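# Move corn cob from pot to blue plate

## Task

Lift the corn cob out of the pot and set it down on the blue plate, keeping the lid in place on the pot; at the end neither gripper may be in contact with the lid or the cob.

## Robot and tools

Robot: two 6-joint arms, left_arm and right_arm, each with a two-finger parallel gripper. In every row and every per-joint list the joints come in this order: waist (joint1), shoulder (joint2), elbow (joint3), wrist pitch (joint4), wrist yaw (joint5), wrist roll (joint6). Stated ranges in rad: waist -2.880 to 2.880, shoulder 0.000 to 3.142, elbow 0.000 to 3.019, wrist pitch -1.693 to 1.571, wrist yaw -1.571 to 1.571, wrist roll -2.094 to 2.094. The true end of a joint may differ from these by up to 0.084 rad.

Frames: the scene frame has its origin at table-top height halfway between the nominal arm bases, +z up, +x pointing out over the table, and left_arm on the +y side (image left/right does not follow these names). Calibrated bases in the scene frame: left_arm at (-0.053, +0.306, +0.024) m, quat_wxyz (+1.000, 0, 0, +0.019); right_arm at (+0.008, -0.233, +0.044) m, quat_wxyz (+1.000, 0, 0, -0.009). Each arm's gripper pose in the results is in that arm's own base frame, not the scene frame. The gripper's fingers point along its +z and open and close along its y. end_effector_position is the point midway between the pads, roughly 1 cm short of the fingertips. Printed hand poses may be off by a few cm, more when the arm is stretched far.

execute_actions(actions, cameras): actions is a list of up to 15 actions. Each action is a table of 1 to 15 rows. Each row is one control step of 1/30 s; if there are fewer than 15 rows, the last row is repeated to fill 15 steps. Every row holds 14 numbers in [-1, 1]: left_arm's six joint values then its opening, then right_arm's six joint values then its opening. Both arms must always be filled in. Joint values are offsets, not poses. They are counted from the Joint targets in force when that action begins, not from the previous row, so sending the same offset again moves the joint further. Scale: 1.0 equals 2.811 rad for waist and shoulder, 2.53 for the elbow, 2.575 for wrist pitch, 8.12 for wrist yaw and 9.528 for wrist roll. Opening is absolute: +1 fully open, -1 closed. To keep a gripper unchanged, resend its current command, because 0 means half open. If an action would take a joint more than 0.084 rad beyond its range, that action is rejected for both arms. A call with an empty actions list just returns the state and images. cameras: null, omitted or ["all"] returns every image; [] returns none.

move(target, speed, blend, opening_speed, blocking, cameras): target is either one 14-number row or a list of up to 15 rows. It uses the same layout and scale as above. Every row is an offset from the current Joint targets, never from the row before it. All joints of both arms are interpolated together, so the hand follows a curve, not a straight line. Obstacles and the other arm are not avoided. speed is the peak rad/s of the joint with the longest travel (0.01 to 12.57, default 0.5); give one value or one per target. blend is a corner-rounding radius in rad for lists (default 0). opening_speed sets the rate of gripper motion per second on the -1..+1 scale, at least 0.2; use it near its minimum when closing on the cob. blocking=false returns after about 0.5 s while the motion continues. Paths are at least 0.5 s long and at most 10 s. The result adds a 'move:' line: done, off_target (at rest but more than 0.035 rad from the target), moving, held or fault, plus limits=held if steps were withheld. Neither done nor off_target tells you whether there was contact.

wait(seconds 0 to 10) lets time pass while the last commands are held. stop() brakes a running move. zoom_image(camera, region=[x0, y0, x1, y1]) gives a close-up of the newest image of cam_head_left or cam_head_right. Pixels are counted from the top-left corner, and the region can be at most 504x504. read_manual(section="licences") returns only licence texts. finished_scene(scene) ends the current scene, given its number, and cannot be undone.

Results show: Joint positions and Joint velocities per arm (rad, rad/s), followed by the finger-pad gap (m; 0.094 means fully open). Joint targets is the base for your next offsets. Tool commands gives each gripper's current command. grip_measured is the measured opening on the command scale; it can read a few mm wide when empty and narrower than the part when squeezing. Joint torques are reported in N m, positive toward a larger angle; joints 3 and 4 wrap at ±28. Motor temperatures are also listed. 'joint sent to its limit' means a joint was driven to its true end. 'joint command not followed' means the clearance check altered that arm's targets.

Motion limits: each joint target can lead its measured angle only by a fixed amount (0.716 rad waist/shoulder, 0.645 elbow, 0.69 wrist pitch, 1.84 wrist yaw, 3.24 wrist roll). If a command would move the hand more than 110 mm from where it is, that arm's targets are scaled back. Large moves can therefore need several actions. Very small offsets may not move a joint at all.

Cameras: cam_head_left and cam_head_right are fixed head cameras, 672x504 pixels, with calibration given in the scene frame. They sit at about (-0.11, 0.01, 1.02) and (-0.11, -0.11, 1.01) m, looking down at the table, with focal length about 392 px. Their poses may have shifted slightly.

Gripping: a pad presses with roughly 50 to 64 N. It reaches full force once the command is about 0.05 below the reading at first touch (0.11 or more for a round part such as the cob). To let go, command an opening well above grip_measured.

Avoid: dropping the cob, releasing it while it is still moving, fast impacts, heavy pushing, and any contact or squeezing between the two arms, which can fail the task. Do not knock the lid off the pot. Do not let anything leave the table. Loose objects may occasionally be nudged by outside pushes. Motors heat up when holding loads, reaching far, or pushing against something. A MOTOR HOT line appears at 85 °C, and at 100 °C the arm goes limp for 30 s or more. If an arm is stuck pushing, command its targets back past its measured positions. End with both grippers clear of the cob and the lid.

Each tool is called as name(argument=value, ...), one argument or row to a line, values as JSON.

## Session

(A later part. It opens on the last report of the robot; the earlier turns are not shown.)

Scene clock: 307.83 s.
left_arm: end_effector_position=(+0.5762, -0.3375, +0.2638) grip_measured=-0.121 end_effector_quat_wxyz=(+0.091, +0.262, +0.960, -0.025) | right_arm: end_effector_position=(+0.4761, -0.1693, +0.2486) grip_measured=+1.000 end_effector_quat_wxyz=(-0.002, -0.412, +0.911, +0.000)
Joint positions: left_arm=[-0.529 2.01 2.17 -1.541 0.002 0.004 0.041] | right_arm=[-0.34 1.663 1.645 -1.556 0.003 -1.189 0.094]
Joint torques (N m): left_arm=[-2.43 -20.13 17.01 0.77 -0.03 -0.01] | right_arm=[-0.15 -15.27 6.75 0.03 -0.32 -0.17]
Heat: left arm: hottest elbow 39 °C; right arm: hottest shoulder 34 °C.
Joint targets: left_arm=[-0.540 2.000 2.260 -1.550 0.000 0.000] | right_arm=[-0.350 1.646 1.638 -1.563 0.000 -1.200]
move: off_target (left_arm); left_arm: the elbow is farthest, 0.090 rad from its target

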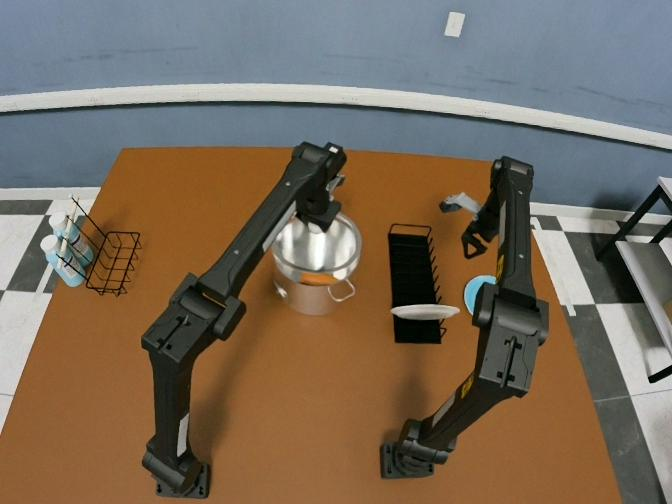

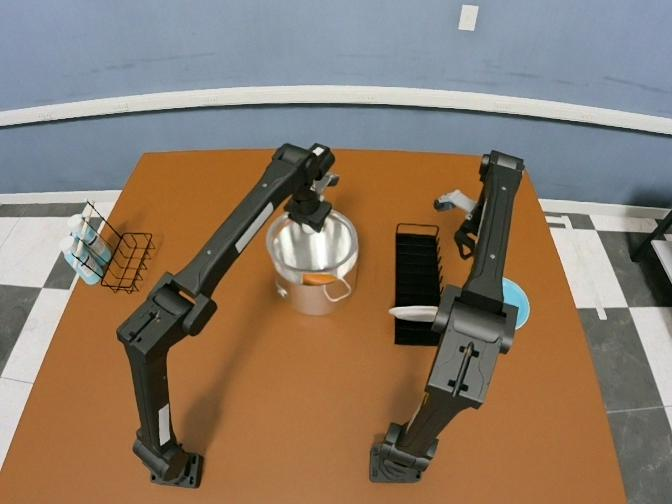

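move(
  target=[0.1921,-0.121,-0.1423,0.035,0,0,-0.5,0,0,0,0,0,0,1],
  speed=0.35,
)

zoom_image(
  camera="cam_head_left",
  region=[260, 200, 380, 320],
)

zoom_image(
  camera="cam_head_right",
  region=[260, 200, 380, 320],
)

Scene clock: 319.70 s.
left_arm: end_effector_position=(+0.5837, +0.0028, +0.3269) grip_measured=-0.121 end_effector_quat_wxyz=(+0.134, -0.001, +0.991, +0.001) | right_arm: end_effector_position=(+0.4761, -0.1693, +0.2486) grip_measured=+1.000 end_effector_quat_wxyz=(-0.002, -0.412, +0.911, +0.000)
Joint positions: left_arm=[0.006 1.713 1.893 -1.482 0 0.004 0.041] | right_arm=[-0.34 1.663 1.645 -1.556 0.003 -1.189 0.094]
Joint torques (N m): left_arm=[-2.32 -19.6 9.99 2.26 0.04 0.01] | right_arm=[-0.15 -15.27 6.75 0.03 -0.32 -0.17]
Heat: left arm: hottest elbow 42 °C; right arm: hottest elbow 34 °C.
Joint targets: left_arm=[0.000 1.659 1.899 -1.459 0.000 0.000] | right_arm=[-0.350 1.646 1.638 -1.563 0.000 -1.200]
move: off_target (left_arm); left_arm: the shoulder is farthest, 0.053 rad from its target

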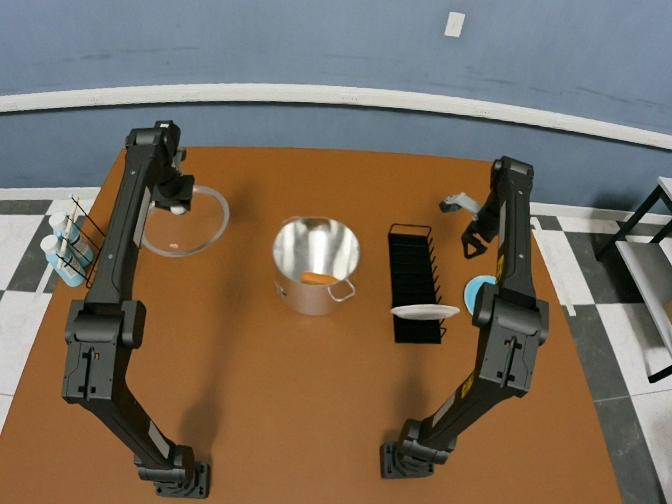

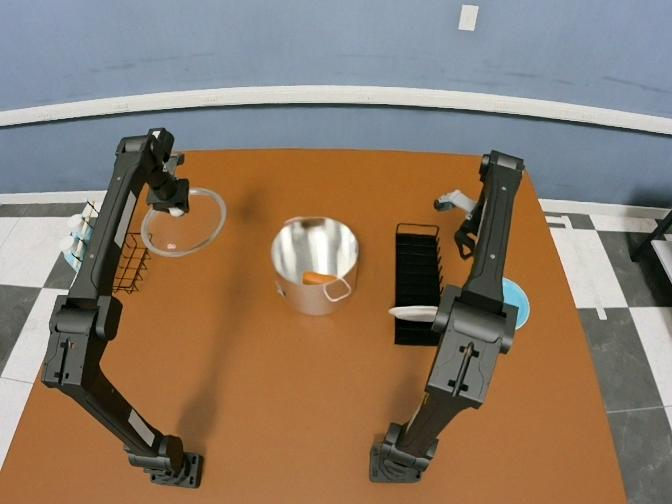

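Scaled by 4.200 from the camera's 672x504 image, which has a finer 960x720 frame.

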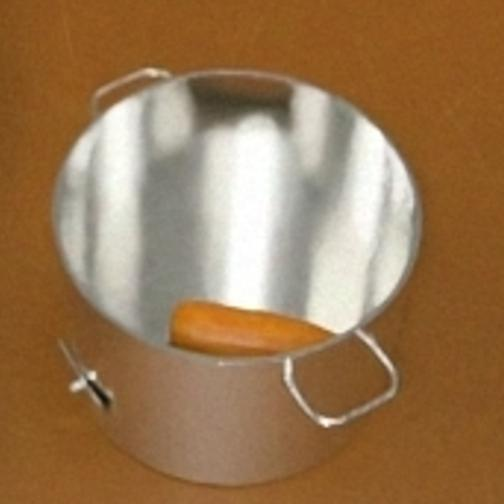

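Scaled by 4.200 from the camera's 672x504 image, which has a finer 960x720 frame.

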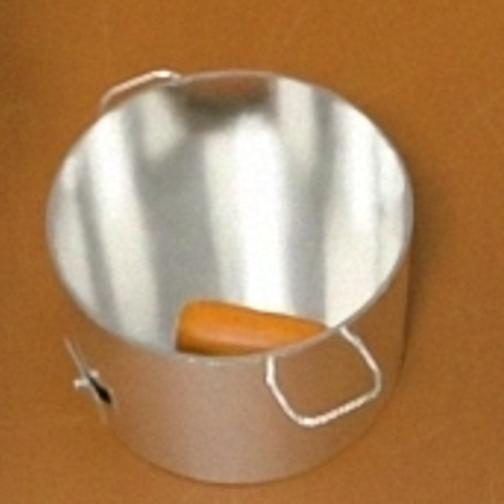

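move(
  target=[0,0,0,0,0,0,-0.5,0.2358,0.0676,0.0708,0.0043,-0.0148,0.0126,1],
  speed=0.5,
)

zoom_image(
  camera="cam_head_left",
  region=[250, 160, 390, 300],
)

zoom_image(
  camera="cam_head_right",
  region=[250, 160, 390, 300],
)

Scene clock: 363.90 s.
left_arm: end_effector_position=(+0.5837, +0.0028, +0.3269) grip_measured=-0.121 end_effector_quat_wxyz=(+0.134, -0.001, +0.991, +0.001) | right_arm: end_effector_position=(+0.5173, +0.1914, +0.2065) grip_measured=+1.000 end_effector_quat_wxyz=(-0.005, -0.645, +0.761, +0.066)
Joint positions: left_arm=[0.006 1.713 1.893 -1.482 0 0.004 0.041] | right_arm=[0.318 1.831 1.757 -1.556 -0.119 -1.092 0.094]
Joint torques (N m): left_arm=[-1.9 -19.66 10 2.21 -0.01 0.01] | right_arm=[0.15 -15.62 11.62 0.36 -0.34 0.05]
Heat: left arm: hottest shoulder 39 °C; right arm: hottest elbow 35 °C.
Joint targets: left_arm=[0.000 1.659 1.899 -1.459 0.000 0.000] | right_arm=[0.313 1.836 1.817 -1.552 -0.120 -1.080]
move: off_target (left_arm, right_arm); left_arm: the shoulder is farthest, 0.054 rad from its target; right_arm: the elbow is farthest, 0.060 rad from its target

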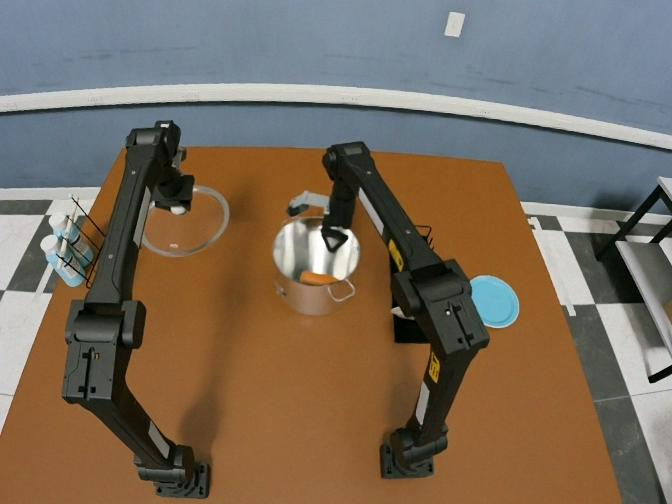

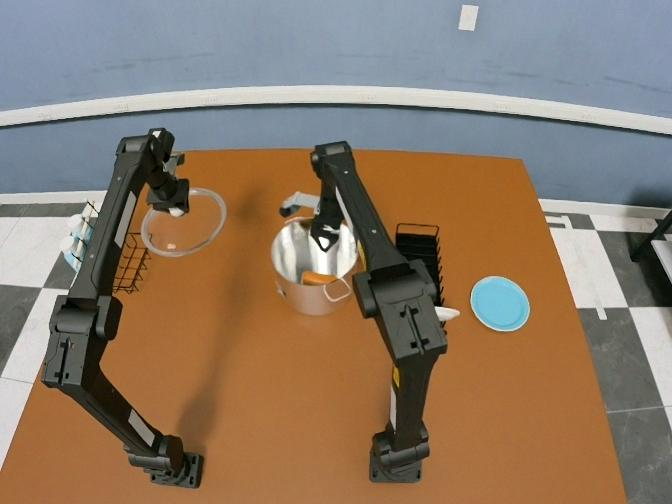

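Scaled by 3.600 from the camera's 672x504 image, which has a finer 960x720 frame.

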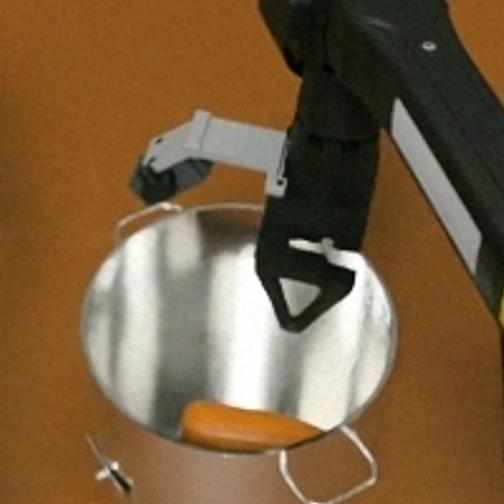

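Scaled by 3.600 from the camera's 672x504 image, which has a finer 960x720 frame.

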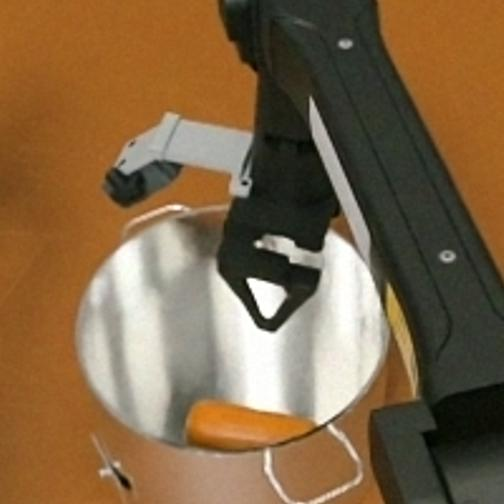

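move(
  target=[0,0,0,0,0,0,-0.5,0,0.0213,-0.098,0.1196,0,0,1],
  speed=0.25,
)

zoom_image(
  camera="cam_head_left",
  region=[250, 180, 390, 320],
)

zoom_image(
  camera="cam_head_right",
  region=[250, 180, 390, 320],
)

Scene clock: 380.33 s.
left_arm: end_effector_position=(+0.5837, +0.0028, +0.3269) grip_measured=-0.121 end_effector_quat_wxyz=(+0.134, -0.001, +0.991, +0.001) | right_arm: end_effector_position=(+0.5339, +0.1968, +0.1048) grip_measured=+1.000 end_effector_quat_wxyz=(+0.023, -0.647, +0.760, +0.055)
Joint positions: left_arm=[0.006 1.713 1.893 -1.482 0 0.004 0.041] | right_arm=[0.318 1.892 1.575 -1.254 -0.119 -1.091 0.094]
Joint torques (N m): left_arm=[-2.67 -19.66 10.07 2.26 -0.01 0.02] | right_arm=[0.15 -16.15 6.45 0.72 -0.35 0.04]
Heat: left arm: hottest shoulder 39 °C; right arm: hottest elbow 36 °C.
Joint targets: left_arm=[0.000 1.659 1.899 -1.459 0.000 0.000] | right_arm=[0.313 1.895 1.570 -1.244 -0.120 -1.080]
move: off_target (left_arm); left_arm: the shoulder is farthest, 0.054 rad from its target

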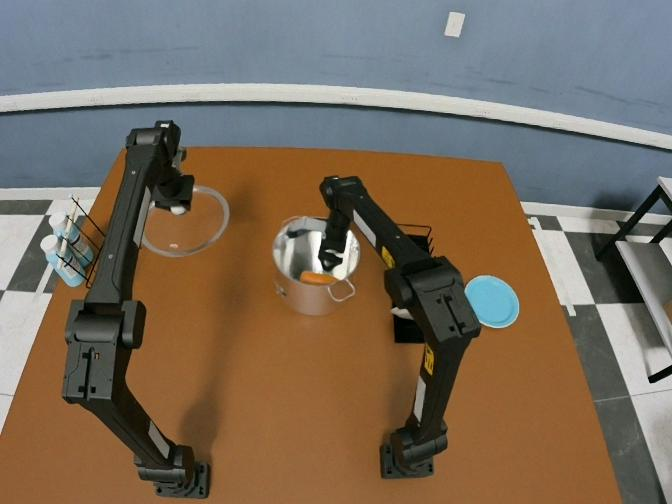

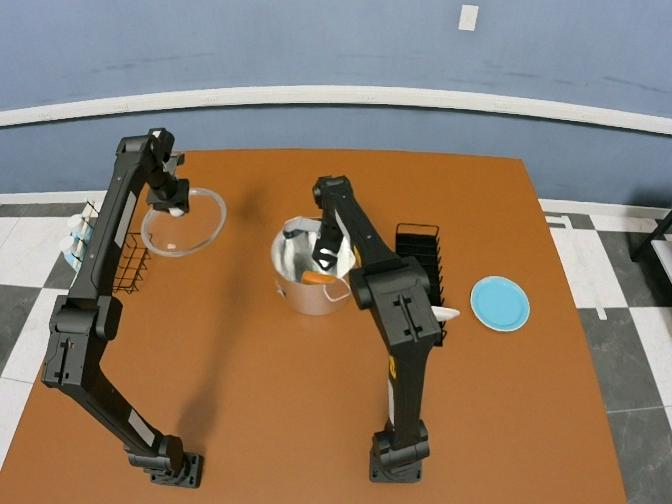

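Scaled by 3.600 from the camera's 672x504 image, which has a finer 960x720 frame.

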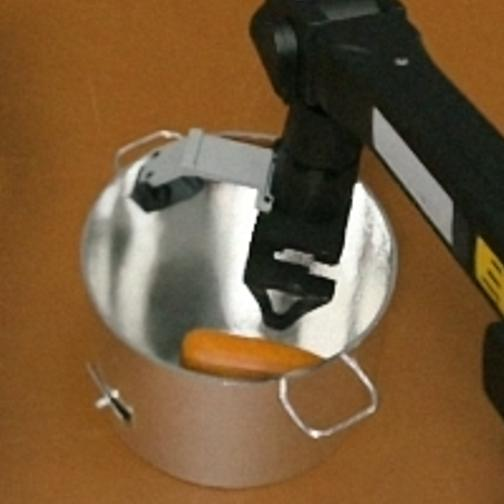

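Scaled by 3.600 from the camera's 672x504 image, which has a finer 960x720 frame.

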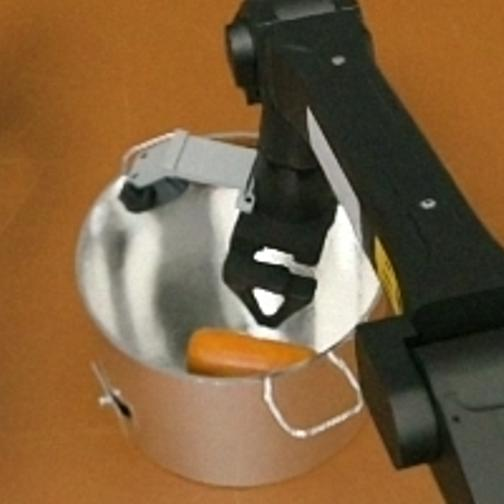

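move(
  target=[0,0,0,0,0,0,-0.5,0,0.0409,-0.0613,0.1045,0,0,1],
  speed=0.15,
)

zoom_image(
  camera="cam_head_left",
  region=[250, 180, 390, 320],
)

zoom_image(
  camera="cam_head_right",
  region=[250, 180, 390, 320],
)

Scene clock: 392.17 s.
left_arm: end_effector_position=(+0.5837, +0.0028, +0.3269) grip_measured=-0.121 end_effector_quat_wxyz=(+0.134, -0.001, +0.991, +0.001) | right_arm: end_effector_position=(+0.5271, +0.1945, -0.0100) grip_measured=+1.000 end_effector_quat_wxyz=(+0.023, -0.647, +0.761, +0.055)
Joint positions: left_arm=[0.006 1.713 1.893 -1.482 0 0.004 0.041] | right_arm=[0.318 2.005 1.42 -0.985 -0.119 -1.091 0.094]
Joint torques (N m): left_arm=[-1.85 -19.84 9.95 2.18 -0.01 -0.01] | right_arm=[0.15 -16.26 5.59 0.76 -0.34 0.04]
Heat: left arm: hottest shoulder 39 °C; right arm: hottest elbow 36 °C.
Joint targets: left_arm=[0.000 1.659 1.899 -1.459 0.000 0.000] | right_arm=[0.313 2.011 1.415 -0.975 -0.120 -1.080]
move: off_target (left_arm); left_arm: the shoulder is farthest, 0.054 rad from its target

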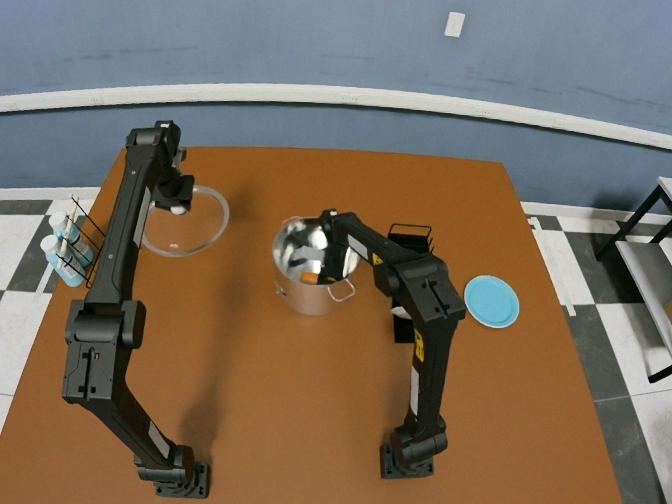

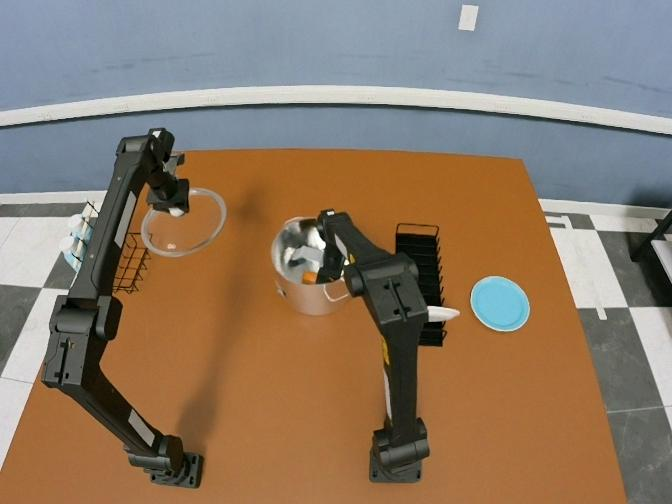

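Scaled by 3.600 from the camera's 672x504 image, which has a finer 960x720 frame.

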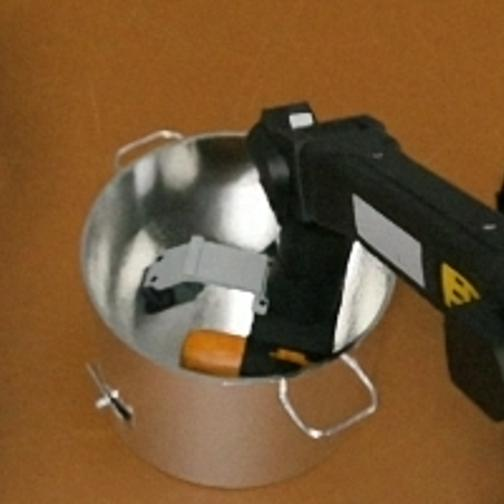

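Scaled by 3.600 from the camera's 672x504 image, which has a finer 960x720 frame.

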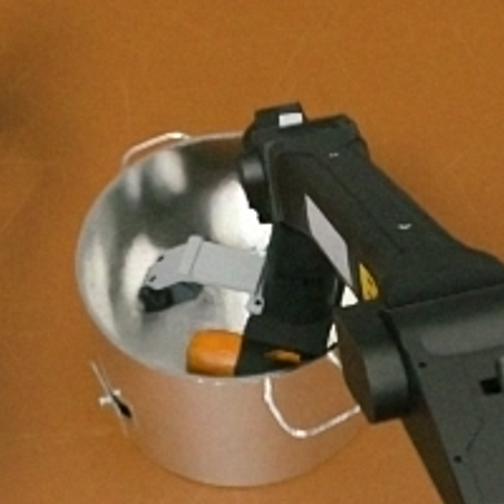

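move(
  target=[
    [0,0,0,0,0,0,-0.5,0,0.0046,-0.0063,0.0117,0,0,1],
    [0,0,0,0,0,0,-0.5,0,0.0046,-0.0063,0.0117,0,0,-0.3],
  ],
  speed=0.1,
  opening_speed=0.5,
)

zoom_image(
  camera="cam_head_left",
  region=[250, 180, 390, 320],
)

Scene clock: 408.90 s.
left_arm: end_effector_position=(+0.5837, +0.0028, +0.3269) grip_measured=-0.121 end_effector_quat_wxyz=(+0.134, -0.001, +0.991, +0.001) | right_arm: end_effector_position=(+0.5269, +0.1946, -0.0201) grip_measured=-0.002 end_effector_quat_wxyz=(+0.027, -0.646, +0.761, +0.053)
Joint positions: left_arm=[0.006 1.713 1.893 -1.482 0 0.004 0.041] | right_arm=[0.318 2.015 1.405 -0.952 -0.119 -1.09 0.047]
Joint torques (N m): left_arm=[-2.37 -19.9 9.92 2.17 -0.04 -0.02] | right_arm=[0.15 -16.03 5.39 0.62 -0.33 0.04]
Heat: left arm: hottest shoulder 40 °C; right arm: hottest elbow 36 °C.
Joint targets: left_arm=[0.000 1.659 1.899 -1.459 0.000 0.000] | right_arm=[0.313 2.023 1.399 -0.945 -0.120 -1.080]
move: off_target (left_arm); left_arm: the shoulder is farthest, 0.054 rad from its target

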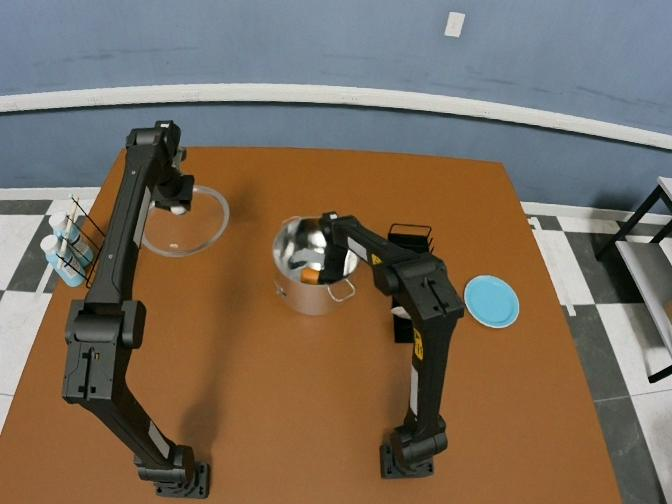

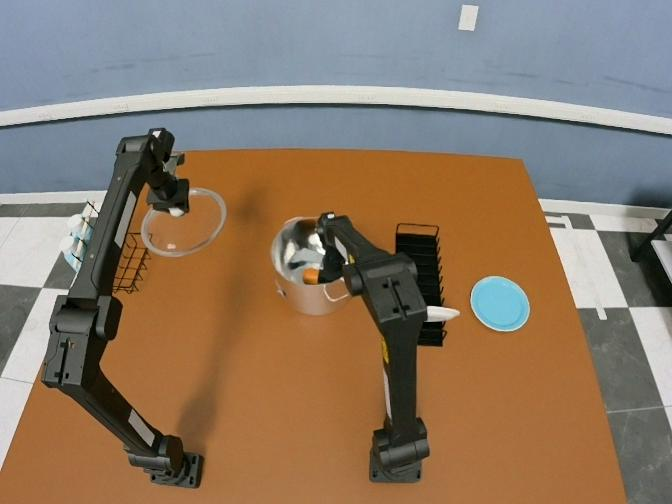

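Scaled by 3.600 from the camera's 672x504 image, which has a finer 960x720 frame.

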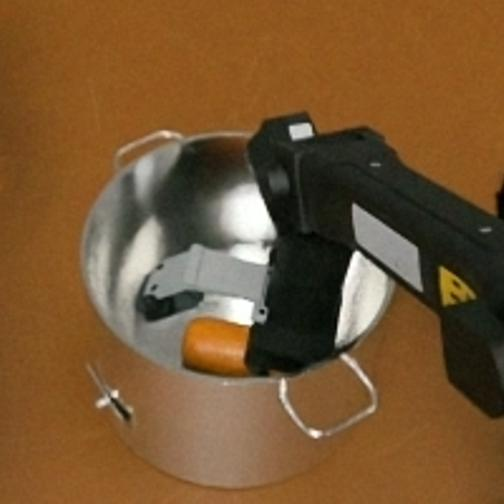

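move(
  target=[
    [0,0,0,0,0,0,-0.5,0,-0.0452,0.0672,-0.1161,0,0,-0.3],
    [0,0,0,0,0,0,-0.5,0,-0.0665,0.1822,-0.2357,0,0,-0.3],
  ],
  speed=0.3,
  blend=0.1,
)

zoom_image(
  camera="cam_head_left",
  region=[250, 160, 390, 300],
)

zoom_image(
  camera="cam_head_right",
  region=[250, 160, 390, 300],
)

Scene clock: 419.70 s.
left_arm: end_effector_position=(+0.5837, +0.0028, +0.3269) grip_measured=-0.121 end_effector_quat_wxyz=(+0.134, -0.001, +0.991, +0.001) | right_arm: end_effector_position=(+0.5320, +0.1962, +0.1990) grip_measured=-0.003 end_effector_quat_wxyz=(-0.001, -0.645, +0.762, +0.065)
Joint positions: left_arm=[0.006 1.713 1.893 -1.482 0 0.004 0.041] | right_arm=[0.318 1.869 1.793 -1.544 -0.119 -1.09 0.047]
Joint torques (N m): left_arm=[-1.79 -19.72 10.07 2.18 0.02 0] | right_arm=[0.21 -19.02 12.08 -0.13 -0.33 0.03]
Heat: left arm: hottest shoulder 40 °C; right arm: hottest elbow 36 °C.
Joint targets: left_arm=[0.000 1.659 1.899 -1.459 0.000 0.000] | right_arm=[0.313 1.836 1.859 -1.552 -0.120 -1.080]
move: off_target (left_arm, right_arm); left_arm: the shoulder is farthest, 0.054 rad from its target; right_arm: the elbow is farthest, 0.067 rad from its target

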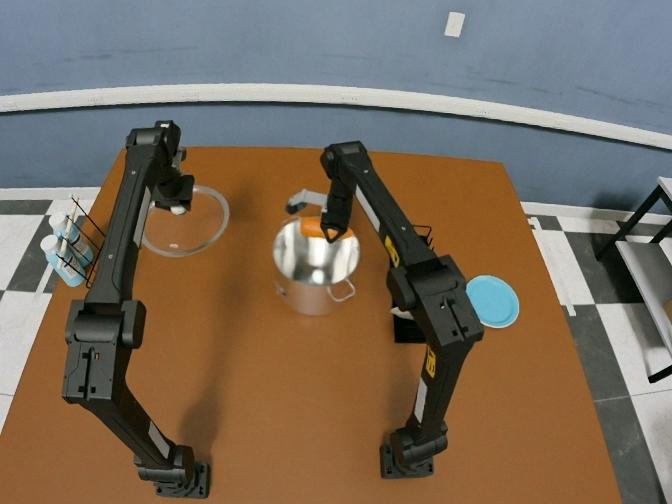

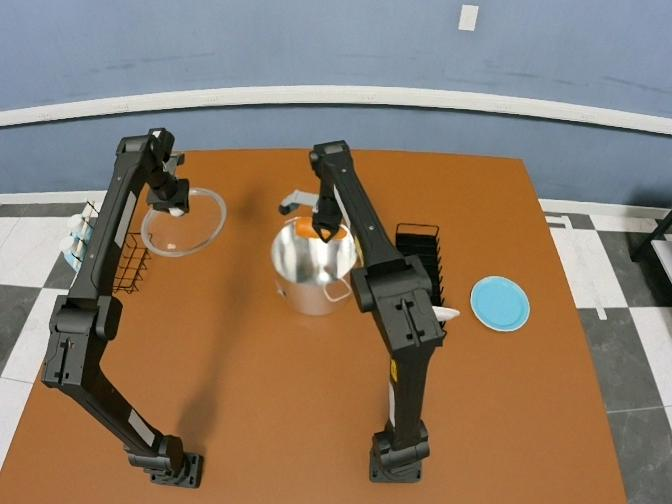

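Scaled by 3.600 from the camera's 672x504 image, which has a finer 960x720 frame.

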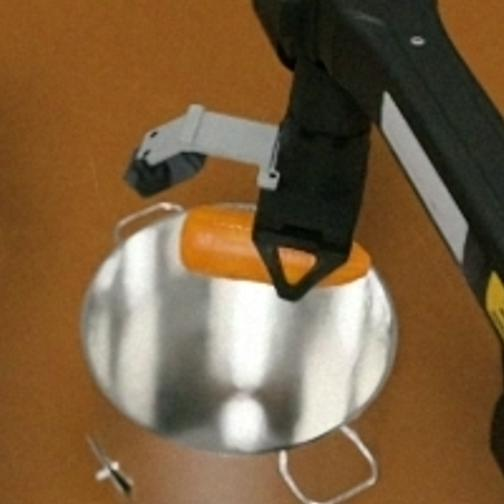

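Scaled by 3.600 from the camera's 672x504 image, which has a finer 960x720 frame.

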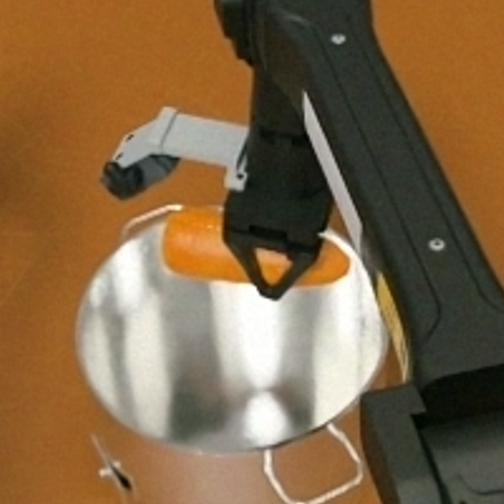

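move(
  target=[
    [0,0,0,0,0,0,-0.5,-0.3497,0,0,0,0,0,-0.3],
    [0,0,0,0,0,0,-0.5,-0.3497,0.03,-0.0998,0.1146,0,0,-0.3],
  ],
  speed=0.5,
  blend=0.1,
)

zoom_image(
  camera="cam_head_left",
  region=[400, 200, 560, 360],
)

zoom_image(
  camera="cam_head_right",
  region=[400, 200, 560, 360],
)

Scene clock: 440.73 s.
left_arm: end_effector_position=(+0.5837, +0.0028, +0.3269) grip_measured=-0.121 end_effector_quat_wxyz=(+0.134, -0.001, +0.991, +0.001) | right_arm: end_effector_position=(+0.4619, -0.3401, +0.0842) grip_measured=-0.003 end_effector_quat_wxyz=(+0.033, -0.207, +0.976, +0.053)
Joint positions: left_arm=[0.006 1.713 1.893 -1.482 0 0.004 0.041] | right_arm=[-0.669 1.946 1.6 -1.266 -0.118 -1.089 0.047]
Joint torques (N m): left_arm=[-2.14 -19.6 10.03 2.14 0.05 0.05] | right_arm=[0.44 -19.08 7.17 0.61 -0.4 0.02]
Motor temperatures (°C): left_arm=[31 40 38 28 29 25 30] | right_arm=[26 35 40 28 27 26 26]
Heat: left arm: hottest shoulder 40 °C; right arm: hottest elbow 40 °C.
Joint targets: left_arm=[0.000 1.659 1.899 -1.459 0.000 0.000] | right_arm=[-0.670 1.921 1.607 -1.257 -0.120 -1.080]
move: off_target (left_arm); left_arm: the shoulder is farthest, 0.054 rad from its target

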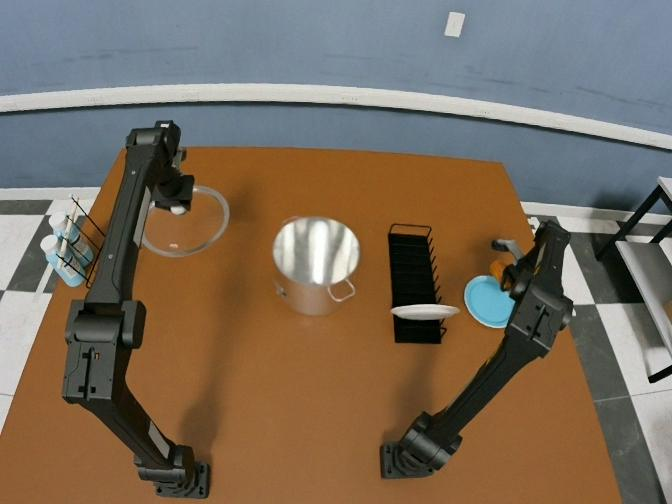

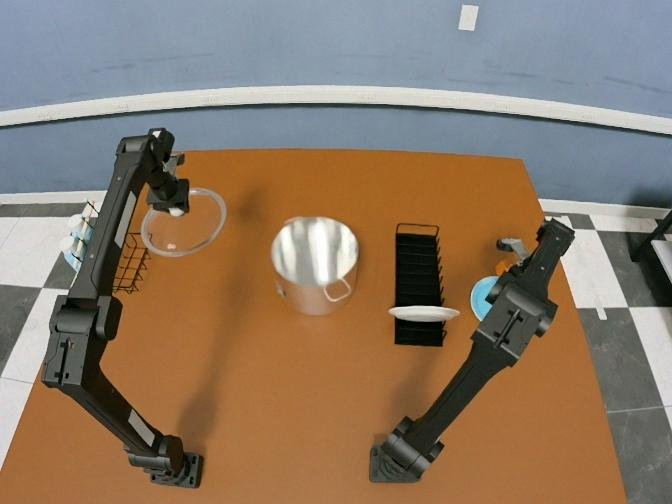

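Scaled by 3.150 from the camera's 672x504 image, which has a finer 960x720 frame.

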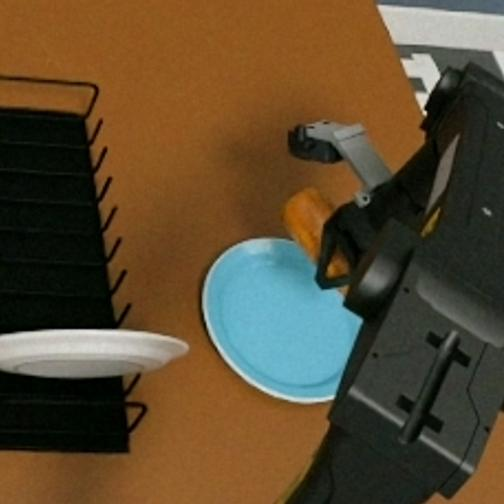

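Scaled by 3.150 from the camera's 672x504 image, which has a finer 960x720 frame.

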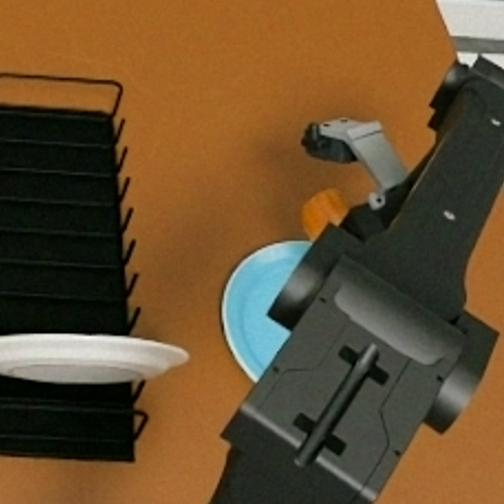

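move(
  target=[0,0,0,0,0,0,-0.5,0,0.036,-0.040,0.0785,0,0,-0.3],
  speed=0.15,
)

zoom_image(
  camera="cam_head_left",
  region=[440, 220, 560, 340],
)

Scene clock: 452.13 s.
left_arm: end_effector_position=(+0.5837, +0.0028, +0.3269) grip_measured=-0.121 end_effector_quat_wxyz=(+0.134, -0.001, +0.991, +0.001) | right_arm: end_effector_position=(+0.4646, -0.3423, +0.0043) grip_measured=-0.003 end_effector_quat_wxyz=(+0.040, -0.208, +0.976, +0.044)
Joint positions: left_arm=[0.006 1.713 1.893 -1.482 0 0.004 0.041] | right_arm=[-0.669 2.029 1.505 -1.064 -0.118 -1.089 0.047]
Joint torques (N m): left_arm=[-2.14 -19.96 10.03 2.17 -0.01 0] | right_arm=[0.5 -17.85 6.23 0.68 -0.4 0.03]
Heat: left arm: hottest shoulder 40 °C; right arm: hottest elbow 39 °C.
Joint targets: left_arm=[0.000 1.659 1.899 -1.459 0.000 0.000] | right_arm=[-0.670 2.022 1.506 -1.054 -0.120 -1.080]
move: off_target (left_arm); left_arm: the shoulder is farthest, 0.054 rad from its target

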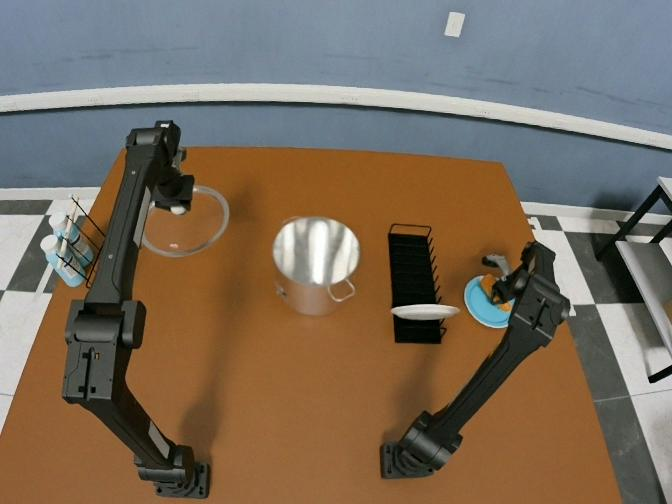

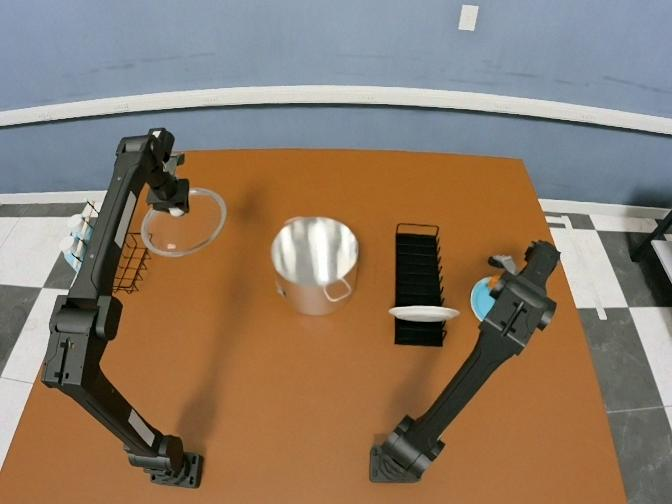

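Scaled by 4.200 from the camera's 672x504 image, which has a finer 960x720 frame.

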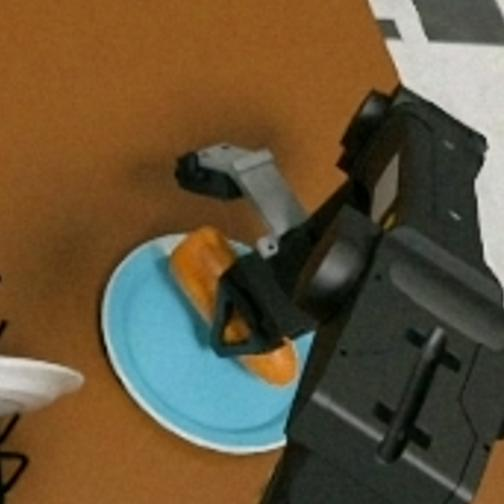

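move(
  target=[0,0,0,0,0,0,-0.5,0,0.0055,-0.0065,0.012,0,0,-0.3],
  speed=0.08,
)

zoom_image(
  camera="cam_head_left",
  region=[440, 220, 560, 340],
)

Scene clock: 460.07 s.
left_arm: end_effector_position=(+0.5837, +0.0028, +0.3269) grip_measured=-0.121 end_effector_quat_wxyz=(+0.134, -0.001, +0.991, +0.001) | right_arm: end_effector_position=(+0.4636, -0.3415, -0.0084) grip_measured=-0.003 end_effector_quat_wxyz=(+0.040, -0.208, +0.976, +0.044)
Joint positions: left_arm=[0.006 1.713 1.893 -1.482 0 0.004 0.041] | right_arm=[-0.669 2.043 1.489 -1.034 -0.118 -1.089 0.047]
Joint torques (N m): left_arm=[-2.26 -19.55 9.98 2.14 0.04 -0.01] | right_arm=[0.44 -17.73 6.08 0.62 -0.4 0.03]
Heat: left arm: hottest shoulder 40 °C; right arm: hottest elbow 38 °C.
Joint targets: left_arm=[0.000 1.659 1.899 -1.459 0.000 0.000] | right_arm=[-0.670 2.038 1.489 -1.024 -0.120 -1.080]
move: off_target (left_arm); left_arm: the shoulder is farthest, 0.054 rad from its target

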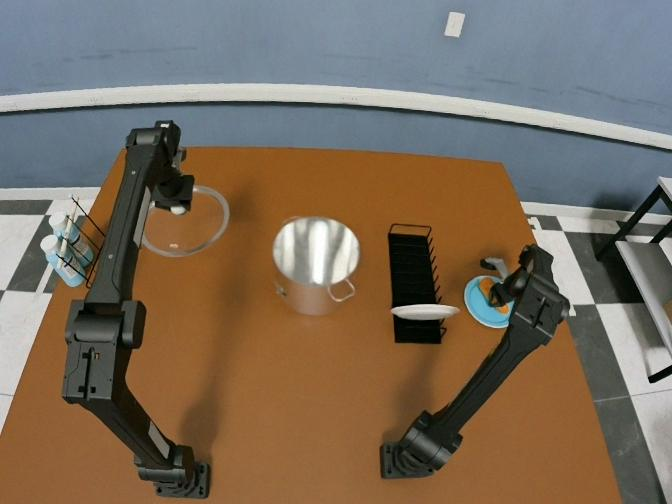

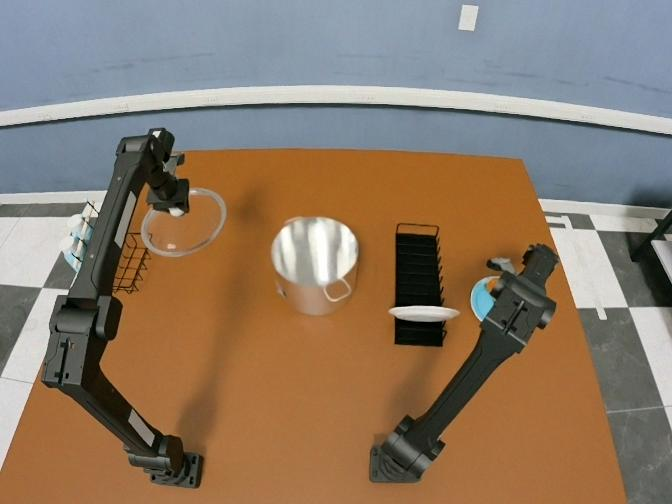

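Scaled by 4.200 from the camera's 672x504 image, which has a finer 960x720 frame.

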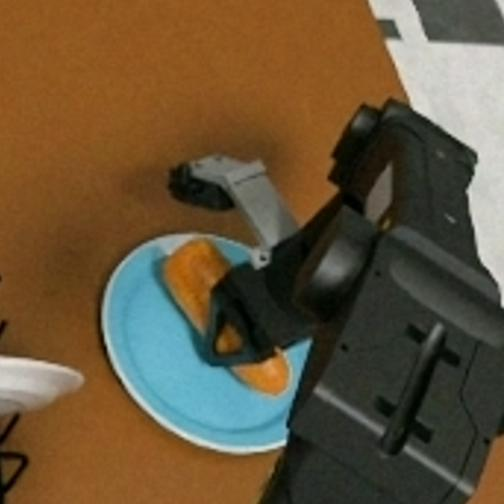

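move(
  target=[0,0,0,0,0,0,-0.5,0,-0.0052,-0.0204,0.0151,0,0,-0.3],
  speed=0.08,
)

zoom_image(
  camera="cam_head_left",
  region=[440, 220, 560, 340],
)

Scene clock: 468.03 s.
left_arm: end_effector_position=(+0.5837, +0.0028, +0.3269) grip_measured=-0.121 end_effector_quat_wxyz=(+0.134, -0.001, +0.991, +0.001) | right_arm: end_effector_position=(+0.4577, -0.3364, -0.0185) grip_measured=-0.003 end_effector_quat_wxyz=(+0.042, -0.208, +0.976, +0.043)
Joint positions: left_arm=[0.006 1.713 1.893 -1.482 0 0.004 0.041] | right_arm=[-0.669 2.038 1.45 -0.996 -0.12 -1.089 0.047]
Joint torques (N m): left_arm=[-1.61 -19.31 9.89 2.37 -0.01 0.01] | right_arm=[0.5 -18.2 5.03 0.76 -0.32 0.03]
Heat: left arm: hottest shoulder 40 °C; right arm: hottest elbow 38 °C.
Joint targets: left_arm=[0.000 1.659 1.899 -1.459 0.000 0.000] | right_arm=[-0.670 2.023 1.438 -0.985 -0.120 -1.080]
move: off_target (left_arm); left_arm: the shoulder is farthest, 0.054 rad from its target

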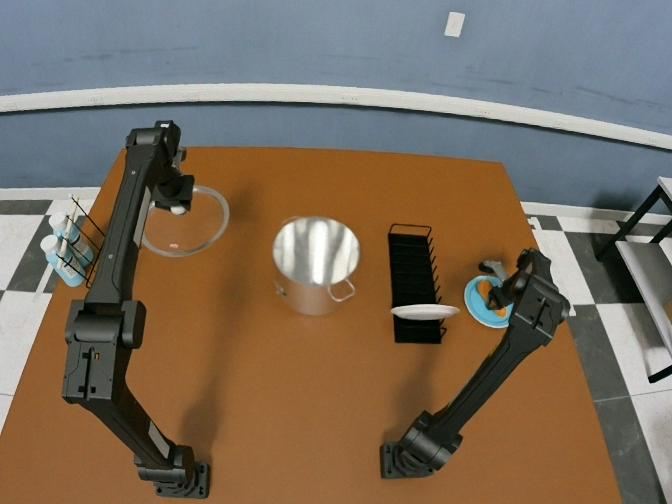

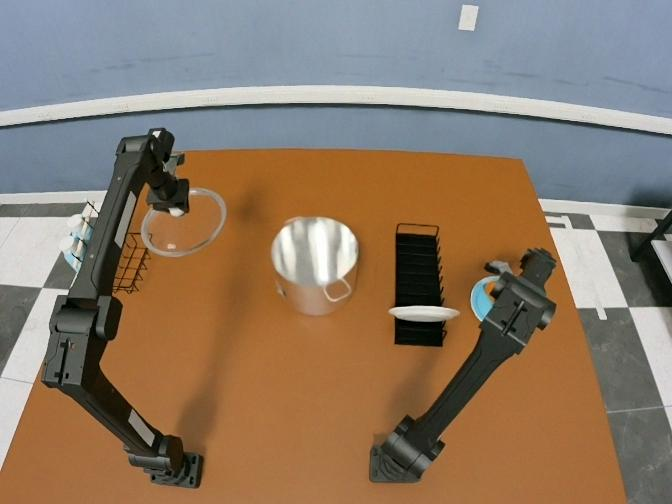

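Scaled by 4.200 from the camera's 672x504 image, which has a finer 960x720 frame.

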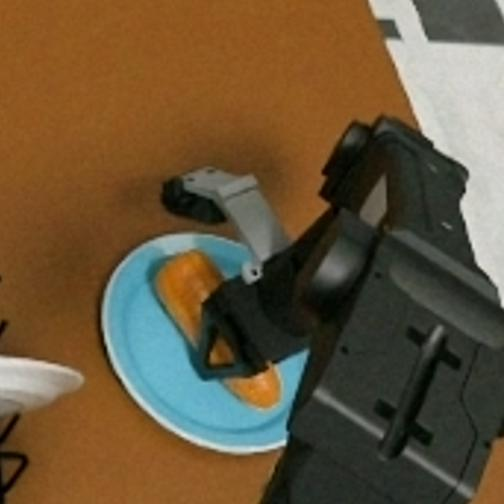

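move(
  target=[
    [0,0,0,0,0,0,-0.5,0,0.0022,-0.0025,0.0046,0,0,-0.3],
    [0,0,0,0,0,0,-0.5,0,0.0022,-0.0025,0.0046,0,0,0.5],
  ],
  speed=0.06,
  opening_speed=0.4,
)

zoom_image(
  camera="cam_head_left",
  region=[440, 220, 560, 340],
)

Scene clock: 475.87 s.
left_arm: end_effector_position=(+0.5837, +0.0028, +0.3269) grip_measured=-0.121 end_effector_quat_wxyz=(+0.134, -0.001, +0.991, +0.001) | right_arm: end_effector_position=(+0.4574, -0.3361, -0.0191) grip_measured=+0.497 end_effector_quat_wxyz=(+0.044, -0.208, +0.976, +0.041)
Joint positions: left_arm=[0.006 1.713 1.893 -1.482 0 0.004 0.041] | right_arm=[-0.669 2.035 1.443 -0.986 -0.12 -1.089 0.07]
Joint torques (N m): left_arm=[-1.79 -19.37 9.99 2.17 0 0.03] | right_arm=[0.5 -17.49 5.11 0.84 -0.3 0.03]
Heat: left arm: hottest shoulder 40 °C; right arm: hottest elbow 37 °C.
Joint targets: left_arm=[0.000 1.659 1.899 -1.459 0.000 0.000] | right_arm=[-0.670 2.029 1.431 -0.973 -0.120 -1.080]
move: off_target (left_arm); left_arm: the shoulder is farthest, 0.054 rad from its target

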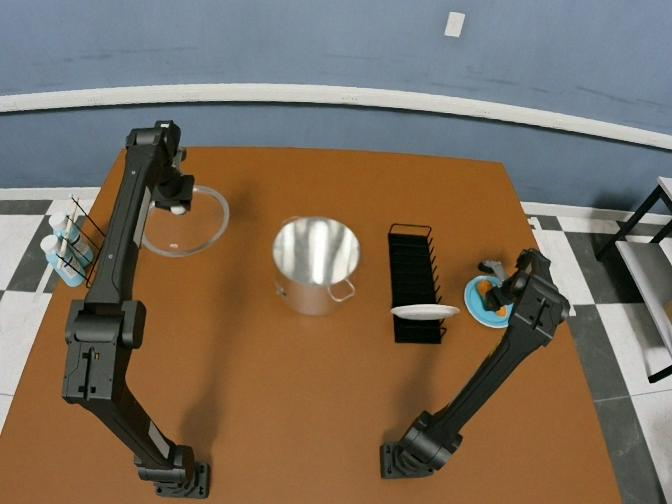

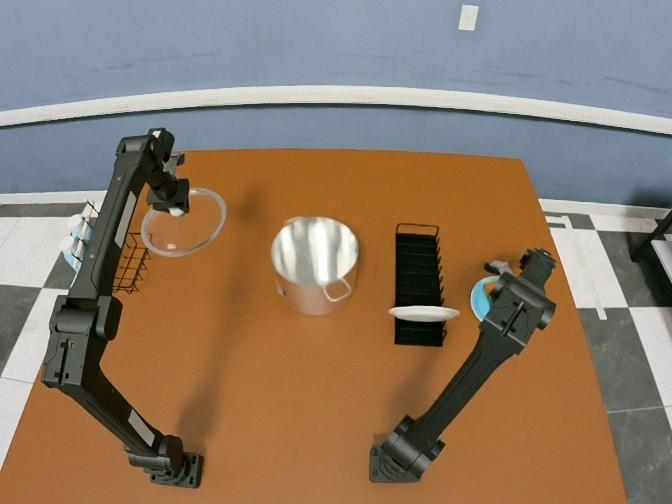

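Scaled by 4.200 from the camera's 672x504 image, which has a finer 960x720 frame.

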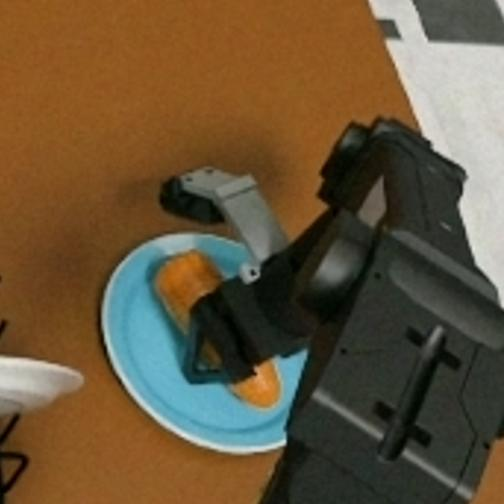

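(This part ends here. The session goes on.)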